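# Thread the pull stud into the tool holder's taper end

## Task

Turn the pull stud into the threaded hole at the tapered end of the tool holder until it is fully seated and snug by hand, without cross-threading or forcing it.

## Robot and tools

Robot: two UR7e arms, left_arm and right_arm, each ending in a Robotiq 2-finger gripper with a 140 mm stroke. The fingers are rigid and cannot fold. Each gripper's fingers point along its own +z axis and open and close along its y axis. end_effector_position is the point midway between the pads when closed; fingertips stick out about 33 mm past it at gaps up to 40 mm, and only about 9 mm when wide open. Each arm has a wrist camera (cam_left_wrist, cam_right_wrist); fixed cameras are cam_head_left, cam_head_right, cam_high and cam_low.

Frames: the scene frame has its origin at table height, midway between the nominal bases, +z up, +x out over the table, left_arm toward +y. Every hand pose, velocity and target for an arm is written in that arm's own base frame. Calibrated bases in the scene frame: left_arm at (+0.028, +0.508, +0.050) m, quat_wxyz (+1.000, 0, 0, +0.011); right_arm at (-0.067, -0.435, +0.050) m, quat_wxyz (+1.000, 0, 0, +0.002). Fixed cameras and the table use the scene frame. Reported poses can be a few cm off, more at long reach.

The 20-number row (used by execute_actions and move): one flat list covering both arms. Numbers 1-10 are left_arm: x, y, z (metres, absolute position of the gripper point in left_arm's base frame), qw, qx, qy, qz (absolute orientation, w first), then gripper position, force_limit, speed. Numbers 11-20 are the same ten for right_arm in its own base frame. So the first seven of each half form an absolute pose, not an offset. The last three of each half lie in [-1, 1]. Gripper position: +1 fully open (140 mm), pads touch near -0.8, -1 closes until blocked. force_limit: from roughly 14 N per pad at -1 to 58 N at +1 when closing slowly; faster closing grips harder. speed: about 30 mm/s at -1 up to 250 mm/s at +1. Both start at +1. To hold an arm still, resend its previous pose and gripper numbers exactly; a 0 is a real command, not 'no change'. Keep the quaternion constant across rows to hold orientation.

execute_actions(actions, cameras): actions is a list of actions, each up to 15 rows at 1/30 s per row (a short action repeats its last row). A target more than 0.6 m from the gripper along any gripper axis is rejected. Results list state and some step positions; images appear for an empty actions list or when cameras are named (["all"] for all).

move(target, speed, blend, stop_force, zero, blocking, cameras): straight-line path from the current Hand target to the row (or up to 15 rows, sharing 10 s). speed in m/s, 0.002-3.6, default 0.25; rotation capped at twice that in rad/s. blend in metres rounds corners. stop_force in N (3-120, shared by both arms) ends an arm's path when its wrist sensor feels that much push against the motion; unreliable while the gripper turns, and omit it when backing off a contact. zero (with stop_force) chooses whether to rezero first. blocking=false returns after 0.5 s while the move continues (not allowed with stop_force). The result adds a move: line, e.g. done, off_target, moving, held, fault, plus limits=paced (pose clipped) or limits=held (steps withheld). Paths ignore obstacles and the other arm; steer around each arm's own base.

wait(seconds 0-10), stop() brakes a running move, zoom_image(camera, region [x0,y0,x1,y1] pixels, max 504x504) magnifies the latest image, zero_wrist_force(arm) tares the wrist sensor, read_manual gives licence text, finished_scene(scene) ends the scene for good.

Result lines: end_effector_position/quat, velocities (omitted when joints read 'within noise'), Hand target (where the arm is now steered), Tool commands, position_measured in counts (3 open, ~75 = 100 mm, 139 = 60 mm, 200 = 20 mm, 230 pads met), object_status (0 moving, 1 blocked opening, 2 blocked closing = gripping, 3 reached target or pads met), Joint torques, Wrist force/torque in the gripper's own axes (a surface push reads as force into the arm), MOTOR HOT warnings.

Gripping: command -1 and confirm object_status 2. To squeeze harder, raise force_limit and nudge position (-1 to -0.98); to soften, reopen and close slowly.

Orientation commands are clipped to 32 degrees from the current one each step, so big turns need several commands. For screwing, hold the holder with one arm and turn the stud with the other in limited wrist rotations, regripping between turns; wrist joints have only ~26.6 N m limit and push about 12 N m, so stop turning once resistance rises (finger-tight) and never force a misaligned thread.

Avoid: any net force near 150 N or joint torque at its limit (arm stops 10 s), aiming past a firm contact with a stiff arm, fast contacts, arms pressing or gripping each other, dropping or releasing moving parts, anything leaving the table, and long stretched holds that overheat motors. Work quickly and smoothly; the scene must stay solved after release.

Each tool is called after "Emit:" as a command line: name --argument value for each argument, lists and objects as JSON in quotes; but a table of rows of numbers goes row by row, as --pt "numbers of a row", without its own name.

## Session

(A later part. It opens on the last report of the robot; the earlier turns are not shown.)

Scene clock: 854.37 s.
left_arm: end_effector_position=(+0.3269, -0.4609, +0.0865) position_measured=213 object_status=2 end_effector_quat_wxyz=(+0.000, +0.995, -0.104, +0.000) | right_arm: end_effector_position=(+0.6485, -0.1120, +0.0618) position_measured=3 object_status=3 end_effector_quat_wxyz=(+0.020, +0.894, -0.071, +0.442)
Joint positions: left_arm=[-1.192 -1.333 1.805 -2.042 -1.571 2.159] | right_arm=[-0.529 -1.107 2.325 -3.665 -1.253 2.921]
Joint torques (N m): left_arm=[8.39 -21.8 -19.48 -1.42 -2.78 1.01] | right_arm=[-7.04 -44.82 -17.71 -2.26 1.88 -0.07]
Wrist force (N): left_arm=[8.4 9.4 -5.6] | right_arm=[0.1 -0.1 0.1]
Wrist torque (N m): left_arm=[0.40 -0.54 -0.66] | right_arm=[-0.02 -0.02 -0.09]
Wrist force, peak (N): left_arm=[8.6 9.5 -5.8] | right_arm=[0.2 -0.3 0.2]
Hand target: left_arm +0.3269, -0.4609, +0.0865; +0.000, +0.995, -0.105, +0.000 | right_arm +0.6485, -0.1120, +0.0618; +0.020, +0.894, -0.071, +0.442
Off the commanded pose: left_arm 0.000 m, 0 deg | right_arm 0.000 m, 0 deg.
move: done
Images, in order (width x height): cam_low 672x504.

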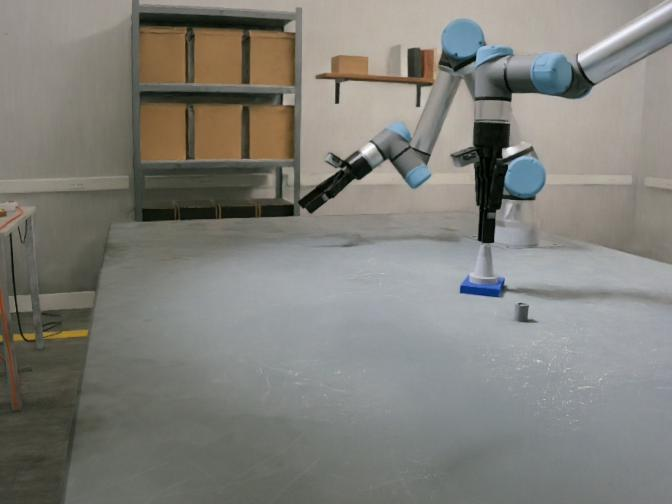

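Emit:
move --target '[0.3269,-0.4609,0.0865,0,0.866,-0.5,0,-1,1,-1,0.6485,-0.1120,0.0618,0.020,0.894,-0.071,0.442,1,1,1]' --speed 0.2

Emit:
move --target '[0.3269,-0.4609,0.0865,0,0.5878,-0.809,0,-1,1,-1,0.6485,-0.1120,0.0618,0.020,0.894,-0.071,0.442,1,1,1]' --speed 0.2 --cameras '["all"]'

Emit:
zoom_image --camera "cam_left_wrist" --region '[240, 320, 430, 500]'

Scene clock: 868.80 s.
left_arm: end_effector_position=(+0.3269, -0.4609, +0.0865) position_measured=213 object_status=2 end_effector_quat_wxyz=(+0.000, +0.866, -0.500, +0.000) | right_arm: end_effector_position=(+0.6485, -0.1120, +0.0618) position_measured=3 object_status=3 end_effector_quat_wxyz=(+0.020, +0.894, -0.071, +0.442)
Joint positions: left_arm=[-1.192 -1.334 1.805 -2.042 -1.571 2.997] | right_arm=[-0.529 -1.107 2.325 -3.665 -1.253 2.921]
Joint torques (N m): left_arm=[10.74 -31.6 -24.63 -2.83 -1.27 1.03] | right_arm=[-6.88 -44.67 -17.57 -2.27 2 0.02]
Wrist force (N): left_arm=[6.6 6.5 -6.5] | right_arm=[-0.1 -0.4 0.0]
Wrist torque (N m): left_arm=[0.36 -0.58 -0.67] | right_arm=[-0.09 0.03 -0.10]
Wrist force, peak (N): left_arm=[8.3 9.9 -5.5] | right_arm=[0.2 -0.5 0.1]
Hand target: left_arm +0.3269, -0.4609, +0.0865; +0.000, +0.866, -0.500, +0.000 | right_arm +0.6485, -0.1120, +0.0618; +0.020, +0.894, -0.071, +0.442
Off the commanded pose: left_arm 0.000 m, 0 deg | right_arm 0.000 m, 0 deg.
move: done

Scene clock: 871.37 s.
left_arm: end_effector_position=(+0.3269, -0.4609, +0.0865) position_measured=213 object_status=2 end_effector_quat_wxyz=(+0.000, -0.588, +0.809, +0.000) | right_arm: end_effector_position=(+0.6485, -0.1120, +0.0618) position_measured=3 object_status=3 end_effector_quat_wxyz=(+0.020, +0.894, -0.071, +0.442)
Joint positions: left_arm=[-1.192 -1.334 1.805 -2.042 -1.571 3.834] | right_arm=[-0.529 -1.107 2.325 -3.665 -1.253 2.921]
Joint torques (N m): left_arm=[9.24 -22.59 -25.73 -0.69 -1.84 0.97] | right_arm=[-6.75 -44.88 -18.21 -2.2 1.96 -0.05]
Wrist force (N): left_arm=[2.2 3.6 -7.6] | right_arm=[0.0 0.0 -0.1]
Wrist torque (N m): left_arm=[0.51 -0.52 -0.69] | right_arm=[0.01 0.01 -0.10]
Wrist force, peak (N): left_arm=[5.3 8.4 -5.7] | right_arm=[0.3 -0.4 0.1]
Hand target: left_arm +0.3269, -0.4609, +0.0865; +0.000, -0.588, +0.809, +0.000 | right_arm +0.6485, -0.1120, +0.0618; +0.020, +0.894, -0.071, +0.442
Off the commanded pose: left_arm 0.000 m, 0 deg | right_arm 0.000 m, 0 deg.
move: done

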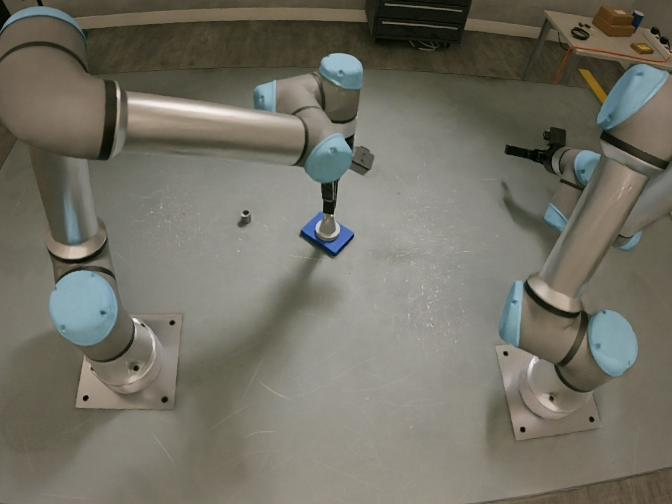

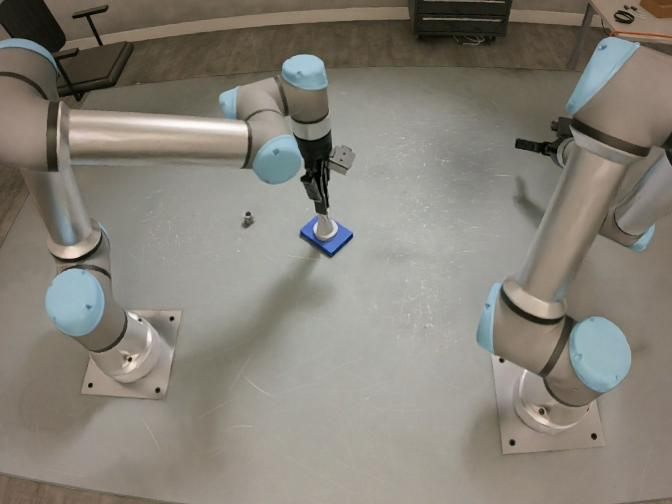

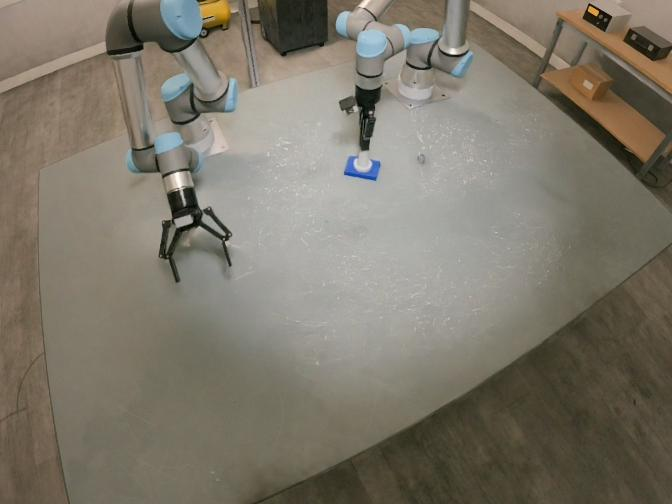

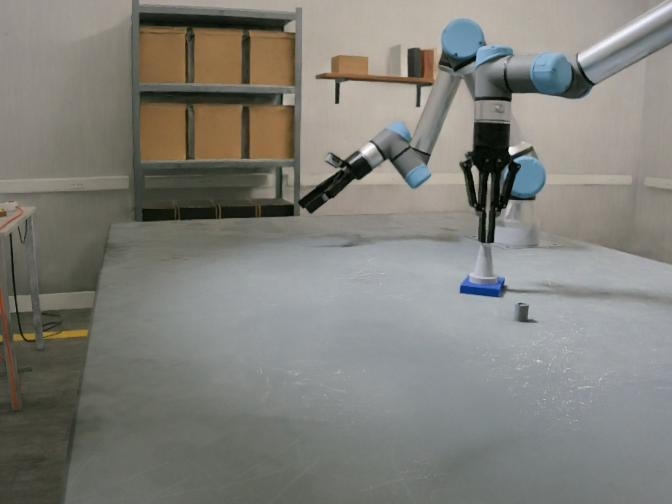

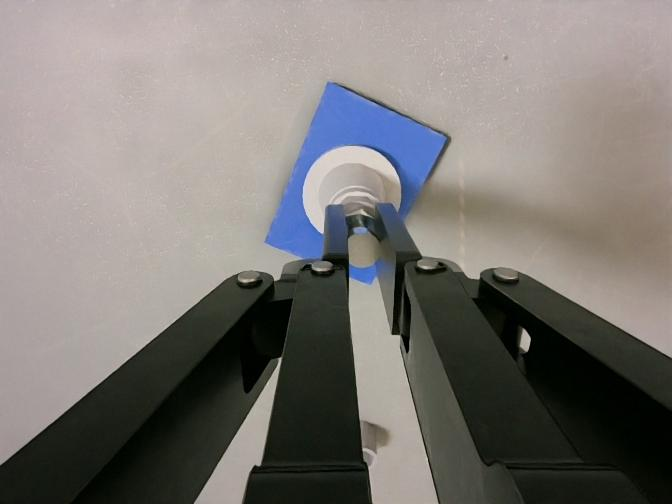

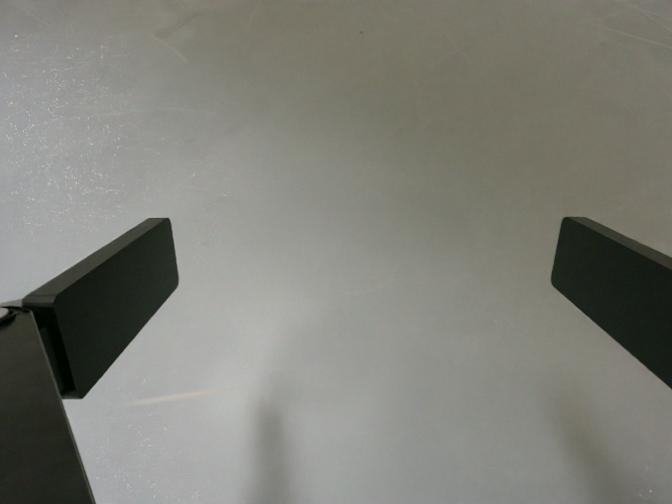

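Scaled by 2.653 from the camera's 672x504 image, which has a finer 960x720 frame.

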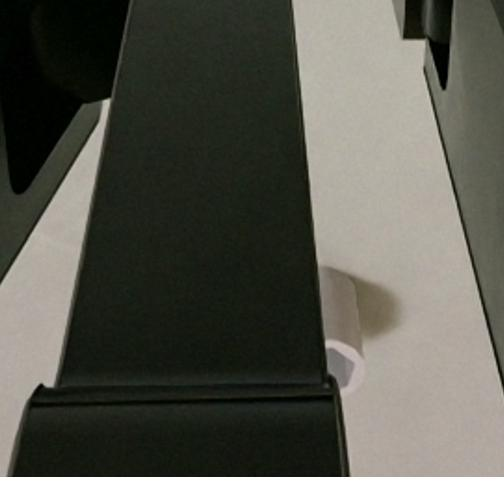

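Emit:
move --pt "0.3269 -0.4609 0.0866 0 0.5878 -0.809 0 0.3 1 0 0.6485 -0.1120 0.0618 0.020 0.894 -0.071 0.442 1 1 1" --pt "0.3269 -0.4609 0.1366 0 0.5878 -0.809 0 0.3 1 0 0.6485 -0.1120 0.0618 0.020 0.894 -0.071 0.442 1 1 1" --cameras '["cam_low","cam_left_wrist"]'

Emit:
zoom_image --camera "cam_low" --region '[465, 220, 505, 260]'

Emit:
zoom_image --camera "cam_left_wrist" --region '[290, 140, 410, 260]'

Scene clock: 879.70 s.
left_arm: end_effector_position=(+0.3269, -0.4609, +0.1367) position_measured=91 object_status=3 end_effector_quat_wxyz=(+0.000, -0.588, +0.809, +0.000) | right_arm: end_effector_position=(+0.6485, -0.1120, +0.0618) position_measured=3 object_status=3 end_effector_quat_wxyz=(+0.020, +0.894, -0.071, +0.442)
Joint positions: left_arm=[-1.192 -1.381 1.725 -1.915 -1.571 3.834] | right_arm=[-0.529 -1.107 2.325 -3.665 -1.253 2.921]
Joint torques (N m): left_arm=[3.52 -24.49 -19.24 -4.84 1.85 -1.65] | right_arm=[-6.98 -45.3 -17.23 -2.19 2.04 -0.06]
Wrist force (N): left_arm=[0.5 3.3 -2.3] | right_arm=[-0.1 -0.2 -0.1]
Wrist torque (N m): left_arm=[0.41 -0.52 -0.10] | right_arm=[-0.05 0.04 -0.09]
Wrist force, peak (N): left_arm=[2.7 4.4 -7.8] | right_arm=[0.1 -0.5 0.2]
Hand target: left_arm +0.3269, -0.4609, +0.1366; +0.000, -0.588, +0.809, +0.000 | right_arm +0.6485, -0.1120, +0.0618; +0.020, +0.894, -0.071, +0.442
Off the commanded pose: left_arm 0.000 m, 0 deg | right_arm 0.000 m, 0 deg.
move: done
Images, in order (width x height): cam_low 672x504, cam_left_wrist 672x504.

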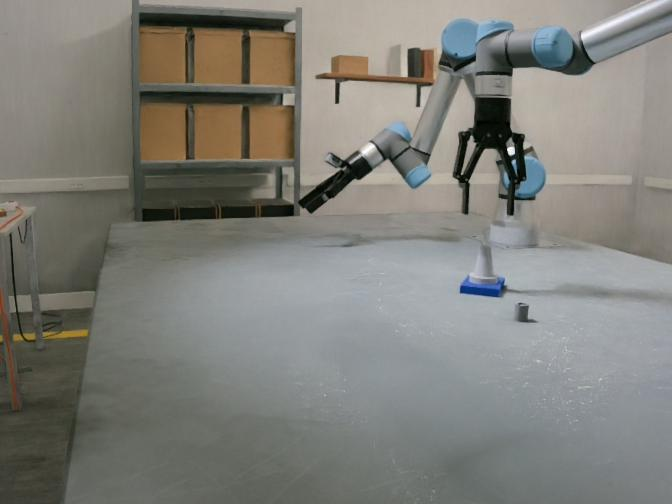

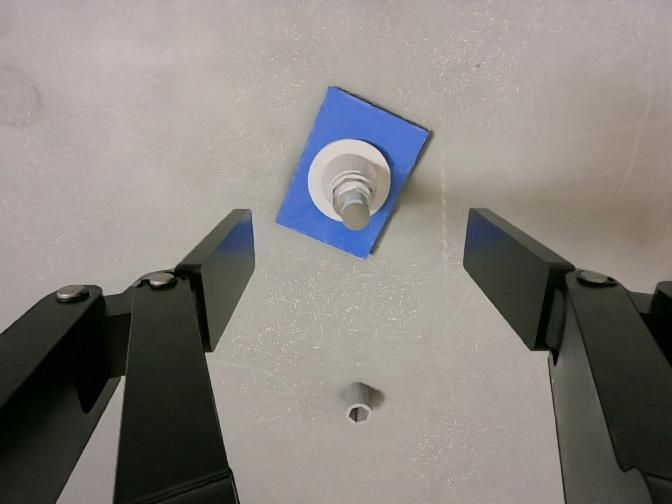

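Scaled by 12.600 from the camera's 672x504 image, which has a finer 960x720 frame.

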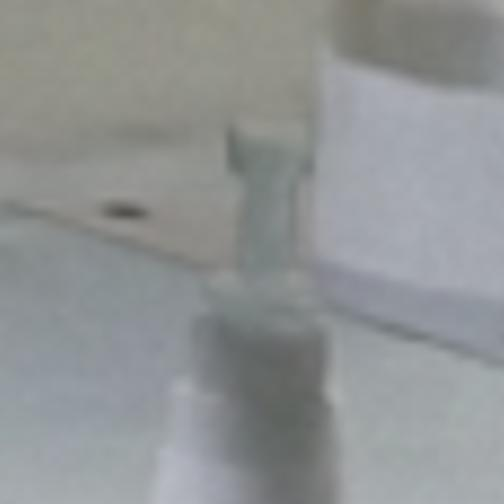

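Scaled by 4.200 from the camera's 672x504 image, which has a finer 960x720 frame.

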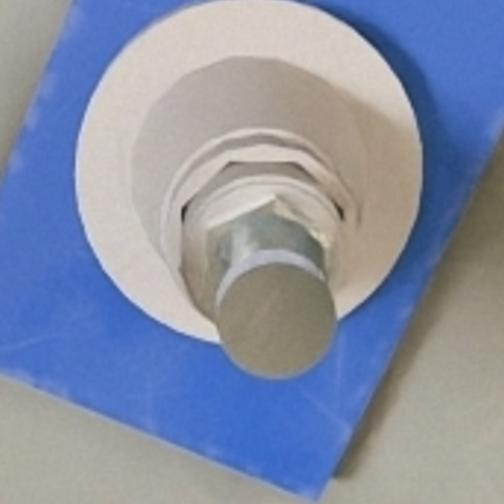

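Emit:
move --pt "0.3269 -0.4609 0.0886 0 0.5878 -0.809 0 0.3 1 0 0.6485 -0.1120 0.0618 0.020 0.894 -0.071 0.442 1 1 1" --speed 0.1

Emit:
move --target '[0.3269,-0.4609,0.0848,0,0.5878,-0.809,0,0.3,1,0,0.6485,-0.1120,0.0618,0.020,0.894,-0.071,0.442,1,1,1]' --speed 0.01 --stop_force 5

Emit:
move --target '[0.3269,-0.4609,0.0848,0,0.5878,-0.809,0,-1,1,-1,0.6485,-0.1120,0.0618,0.020,0.894,-0.071,0.442,1,1,1]' --cameras '["cam_low"]'

Emit:
zoom_image --camera "cam_low" --region '[465, 220, 505, 260]'

Scene clock: 895.13 s.
left_arm: end_effector_position=(+0.3269, -0.4609, +0.0885) position_measured=91 object_status=3 end_effector_quat_wxyz=(+0.000, -0.588, +0.809, +0.000) | right_arm: end_effector_position=(+0.6485, -0.1120, +0.0618) position_measured=3 object_status=3 end_effector_quat_wxyz=(+0.020, +0.894, -0.071, +0.442)
Joint positions: left_arm=[-1.192 -1.336 1.801 -2.036 -1.571 3.834] | right_arm=[-0.529 -1.107 2.325 -3.665 -1.253 2.921]
Joint torques (N m): left_arm=[-4.47 -43.01 -28.18 -0.94 1.11 -1.27] | right_arm=[-6.76 -44.64 -18.11 -2.05 1.87 -0.05]
Wrist force (N): left_arm=[0.3 3.1 -2.1] | right_arm=[0.0 -0.3 0.1]
Wrist torque (N m): left_arm=[0.39 -0.46 -0.10] | right_arm=[-0.07 0.00 -0.09]
Wrist force, peak (N): left_arm=[0.6 3.1 -3.8] | right_arm=[0.2 -0.5 0.2]
Hand target: left_arm +0.3269, -0.4609, +0.0886; +0.000, -0.588, +0.809, +0.000 | right_arm +0.6485, -0.1120, +0.0618; +0.020, +0.894, -0.071, +0.442
Off the commanded pose: left_arm 0.000 m, 0 deg | right_arm 0.000 m, 0 deg.
move: done

Scene clock: 896.23 s.
left_arm: end_effector_position=(+0.3269, -0.4609, +0.0847) position_measured=91 object_status=3 end_effector_quat_wxyz=(+0.000, -0.588, +0.809, +0.000) | right_arm: end_effector_position=(+0.6485, -0.1120, +0.0618) position_measured=3 object_status=3 end_effector_quat_wxyz=(+0.020, +0.894, -0.071, +0.442)
Joint positions: left_arm=[-1.192 -1.332 1.807 -2.046 -1.571 3.834] | right_arm=[-0.529 -1.107 2.325 -3.665 -1.253 2.921]
Joint torques (N m): left_arm=[-1.02 -38.2 -29.45 -0.28 1 -0.24] | right_arm=[-6.65 -44.37 -17.69 -2.17 1.97 0.09]
Wrist force (N): left_arm=[0.3 3.2 -2.0] | right_arm=[0.1 -0.1 -0.1]
Wrist torque (N m): left_arm=[0.39 -0.47 -0.10] | right_arm=[-0.02 -0.01 -0.09]
Wrist force, peak (N): left_arm=[0.3 3.6 -1.9] | right_arm=[0.0 -0.4 0.3]
Hand target: left_arm +0.3269, -0.4609, +0.0848; +0.000, -0.588, +0.809, +0.000 | right_arm +0.6485, -0.1120, +0.0618; +0.020, +0.894, -0.071, +0.442
Off the commanded pose: left_arm 0.000 m, 0 deg | right_arm 0.000 m, 0 deg.
move: done

Scene clock: 899.37 s.
left_arm: end_effector_position=(+0.3269, -0.4609, +0.0848) position_measured=210 object_status=0 end_effector_quat_wxyz=(+0.000, -0.588, +0.809, +0.000) | right_arm: end_effector_position=(+0.6485, -0.1120, +0.0618) position_measured=3 object_status=3 end_effector_quat_wxyz=(+0.020, +0.894, -0.071, +0.442)
Joint positions: left_arm=[-1.192 -1.332 1.807 -2.046 -1.571 3.834] | right_arm=[-0.529 -1.107 2.325 -3.665 -1.253 2.921]
Joint torques (N m): left_arm=[7.83 -38.62 -27.92 -0.36 1.06 1.68] | right_arm=[-7.09 -43.65 -18.06 -2.27 1.84 0.1]
Wrist force (N): left_arm=[-2.1 4.4 -10.6] | right_arm=[0.2 -0.3 0.0]
Wrist torque (N m): left_arm=[0.32 -0.49 0.01] | right_arm=[-0.07 -0.05 -0.09]
Wrist force, peak (N): left_arm=[-2.1 4.5 -10.8] | right_arm=[0.0 -0.5 0.0]
Hand target: left_arm +0.3269, -0.4609, +0.0848; +0.000, -0.588, +0.809, +0.000 | right_arm +0.6485, -0.1120, +0.0618; +0.020, +0.894, -0.071, +0.442
Off the commanded pose: left_arm 0.000 m, 0 deg | right_arm 0.000 m, 0 deg.
move: done
Images, in order (width x height): cam_low 672x504.

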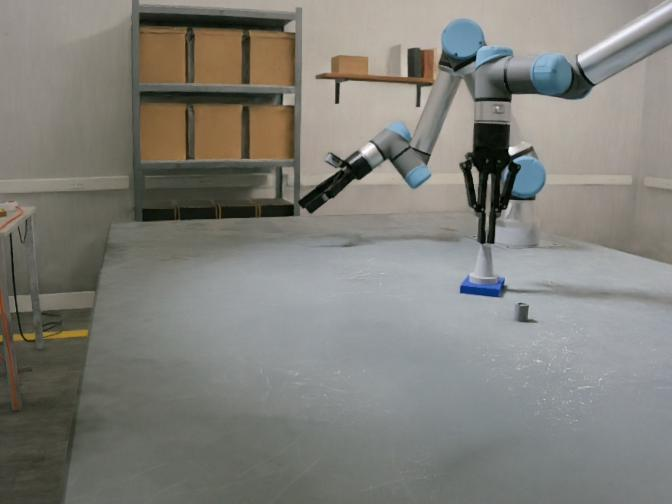

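Scaled by 12.600 from the camera's 672x504 image, which has a finer 960x720 frame.

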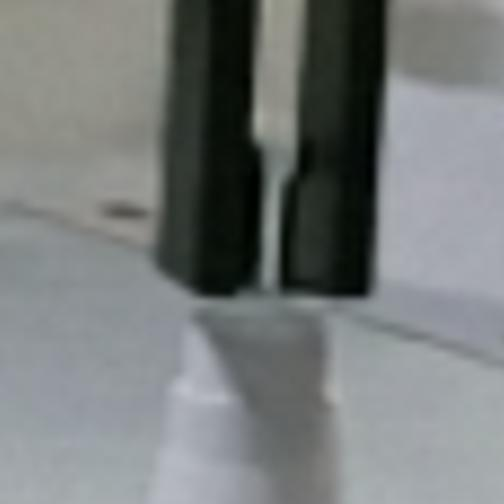

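Emit:
move --target '[0.3269,-0.4609,0.0848,0,0.454,-0.891,0,-1,1,-1,0.6485,-0.1120,0.0618,0.020,0.894,-0.071,0.442,1,1,1]' --speed 0.2

Emit:
move --target '[0.3269,-0.4609,0.0848,0,0.309,-0.951,0,-1,1,-1,0.6485,-0.1120,0.0618,0.020,0.894,-0.071,0.442,1,1,1]' --speed 0.2

Scene clock: 905.03 s.
left_arm: end_effector_position=(+0.3269, -0.4609, +0.0848) position_measured=210 object_status=2 end_effector_quat_wxyz=(+0.000, -0.454, +0.891, +0.000) | right_arm: end_effector_position=(+0.6485, -0.1120, +0.0618) position_measured=3 object_status=3 end_effector_quat_wxyz=(+0.020, +0.894, -0.071, +0.442)
Joint positions: left_arm=[-1.192 -1.332 1.807 -2.046 -1.571 4.148] | right_arm=[-0.529 -1.107 2.325 -3.665 -1.253 2.921]
Joint torques (N m): left_arm=[7.64 -34.09 -25.86 -1.65 -3.05 1.24] | right_arm=[-5.76 -44.86 -17.46 -2.1 1.98 -0.04]
Wrist force (N): left_arm=[-0.3 -0.2 -4.6] | right_arm=[0.1 -0.2 0.1]
Wrist torque (N m): left_arm=[0.51 -0.51 -0.90] | right_arm=[-0.06 -0.02 -0.10]
Wrist force, peak (N): left_arm=[-2.1 4.9 -10.8] | right_arm=[0.1 -0.5 -0.1]
Hand target: left_arm +0.3269, -0.4609, +0.0848; +0.000, -0.454, +0.891, +0.000 | right_arm +0.6485, -0.1120, +0.0618; +0.020, +0.894, -0.071, +0.442
Off the commanded pose: left_arm 0.000 m, 0 deg | right_arm 0.000 m, 0 deg.
move: done

Scene clock: 906.27 s.
left_arm: end_effector_position=(+0.3269, -0.4609, +0.0848) position_measured=210 object_status=2 end_effector_quat_wxyz=(+0.000, -0.309, +0.951, +0.000) | right_arm: end_effector_position=(+0.6485, -0.1120, +0.0618) position_measured=3 object_status=3 end_effector_quat_wxyz=(+0.020, +0.894, -0.071, +0.442)
Joint positions: left_arm=[-1.192 -1.332 1.807 -2.046 -1.571 4.463] | right_arm=[-0.529 -1.107 2.325 -3.665 -1.253 2.921]
Joint torques (N m): left_arm=[4.73 -35.87 -28.39 -2.93 -4.76 1.13] | right_arm=[-7.1 -44.4 -17.78 -2.25 1.96 -0.09]
Wrist force (N): left_arm=[-6.9 -2.8 -1.3] | right_arm=[0.0 -0.4 0.1]
Wrist torque (N m): left_arm=[0.59 -0.52 -0.78] | right_arm=[-0.08 0.00 -0.09]
Wrist force, peak (N): left_arm=[-7.3 -2.9 -1.7] | right_arm=[0.0 -0.5 0.1]
Hand target: left_arm +0.3269, -0.4609, +0.0848; +0.000, -0.309, +0.951, +0.000 | right_arm +0.6485, -0.1120, +0.0618; +0.020, +0.894, -0.071, +0.442
Off the commanded pose: left_arm 0.000 m, 0 deg | right_arm 0.000 m, 0 deg.
move: done

Emit:
move --pt "0.3269 -0.4609 0.0848 0 0.309 -0.951 0 0.3 1 0 0.6485 -0.1120 0.0618 0.020 0.894 -0.071 0.442 1 1 1" --pt "0.3269 -0.4609 0.1648 0 0.309 -0.951 0 0.3 1 0 0.6485 -0.1120 0.0618 0.020 0.894 -0.071 0.442 1 1 1" --cameras '["cam_left_wrist"]'

Emit:
zoom_image --camera "cam_left_wrist" --region '[290, 120, 410, 240]'

Scene clock: 912.90 s.
left_arm: end_effector_position=(+0.3269, -0.4609, +0.1648) position_measured=91 object_status=3 end_effector_quat_wxyz=(+0.000, -0.309, +0.951, +0.000) | right_arm: end_effector_position=(+0.6485, -0.1120, +0.0618) position_measured=3 object_status=3 end_effector_quat_wxyz=(+0.020, +0.894, -0.071, +0.442)
Joint positions: left_arm=[-1.192 -1.401 1.674 -1.843 -1.571 4.463] | right_arm=[-0.529 -1.107 2.325 -3.665 -1.253 2.921]
Joint torques (N m): left_arm=[0.78 -26.55 -25.91 -3.32 -1.08 -1.52] | right_arm=[-7.49 -44.63 -18.79 -2.13 2.06 0.05]
Wrist force (N): left_arm=[0.1 3.8 -1.9] | right_arm=[0.0 -0.2 0.1]
Wrist torque (N m): left_arm=[0.52 -0.42 -0.11] | right_arm=[-0.04 0.00 -0.10]
Wrist force, peak (N): left_arm=[-7.0 -2.6 -1.2] | right_arm=[0.2 -0.5 0.0]
Hand target: left_arm +0.3269, -0.4609, +0.1648; +0.000, -0.309, +0.951, +0.000 | right_arm +0.6485, -0.1120, +0.0618; +0.020, +0.894, -0.071, +0.442
Off the commanded pose: left_arm 0.000 m, 0 deg | right_arm 0.000 m, 0 deg.
move: done
Images, in order (width x height): cam_left_wrist 672x504.

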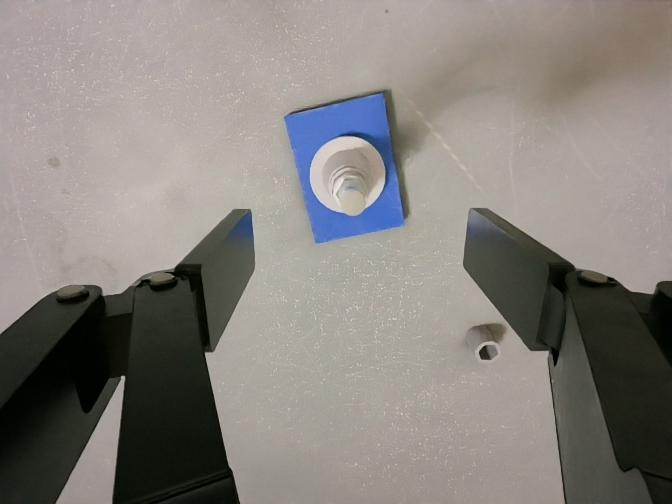

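Scaled by 4.200 from the camera's 672x504 image, which has a finer 960x720 frame.

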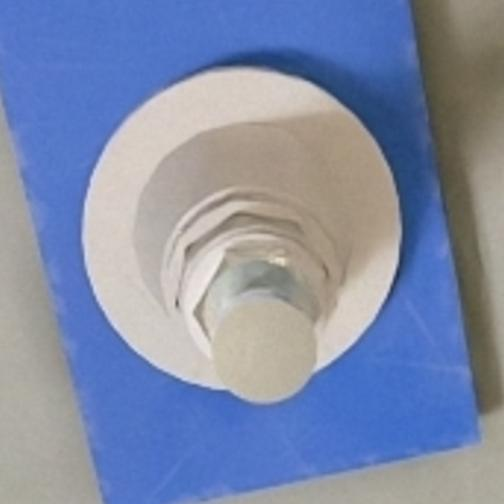

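Emit:
finished_scene --scene 1

The scene is finished: the task was done.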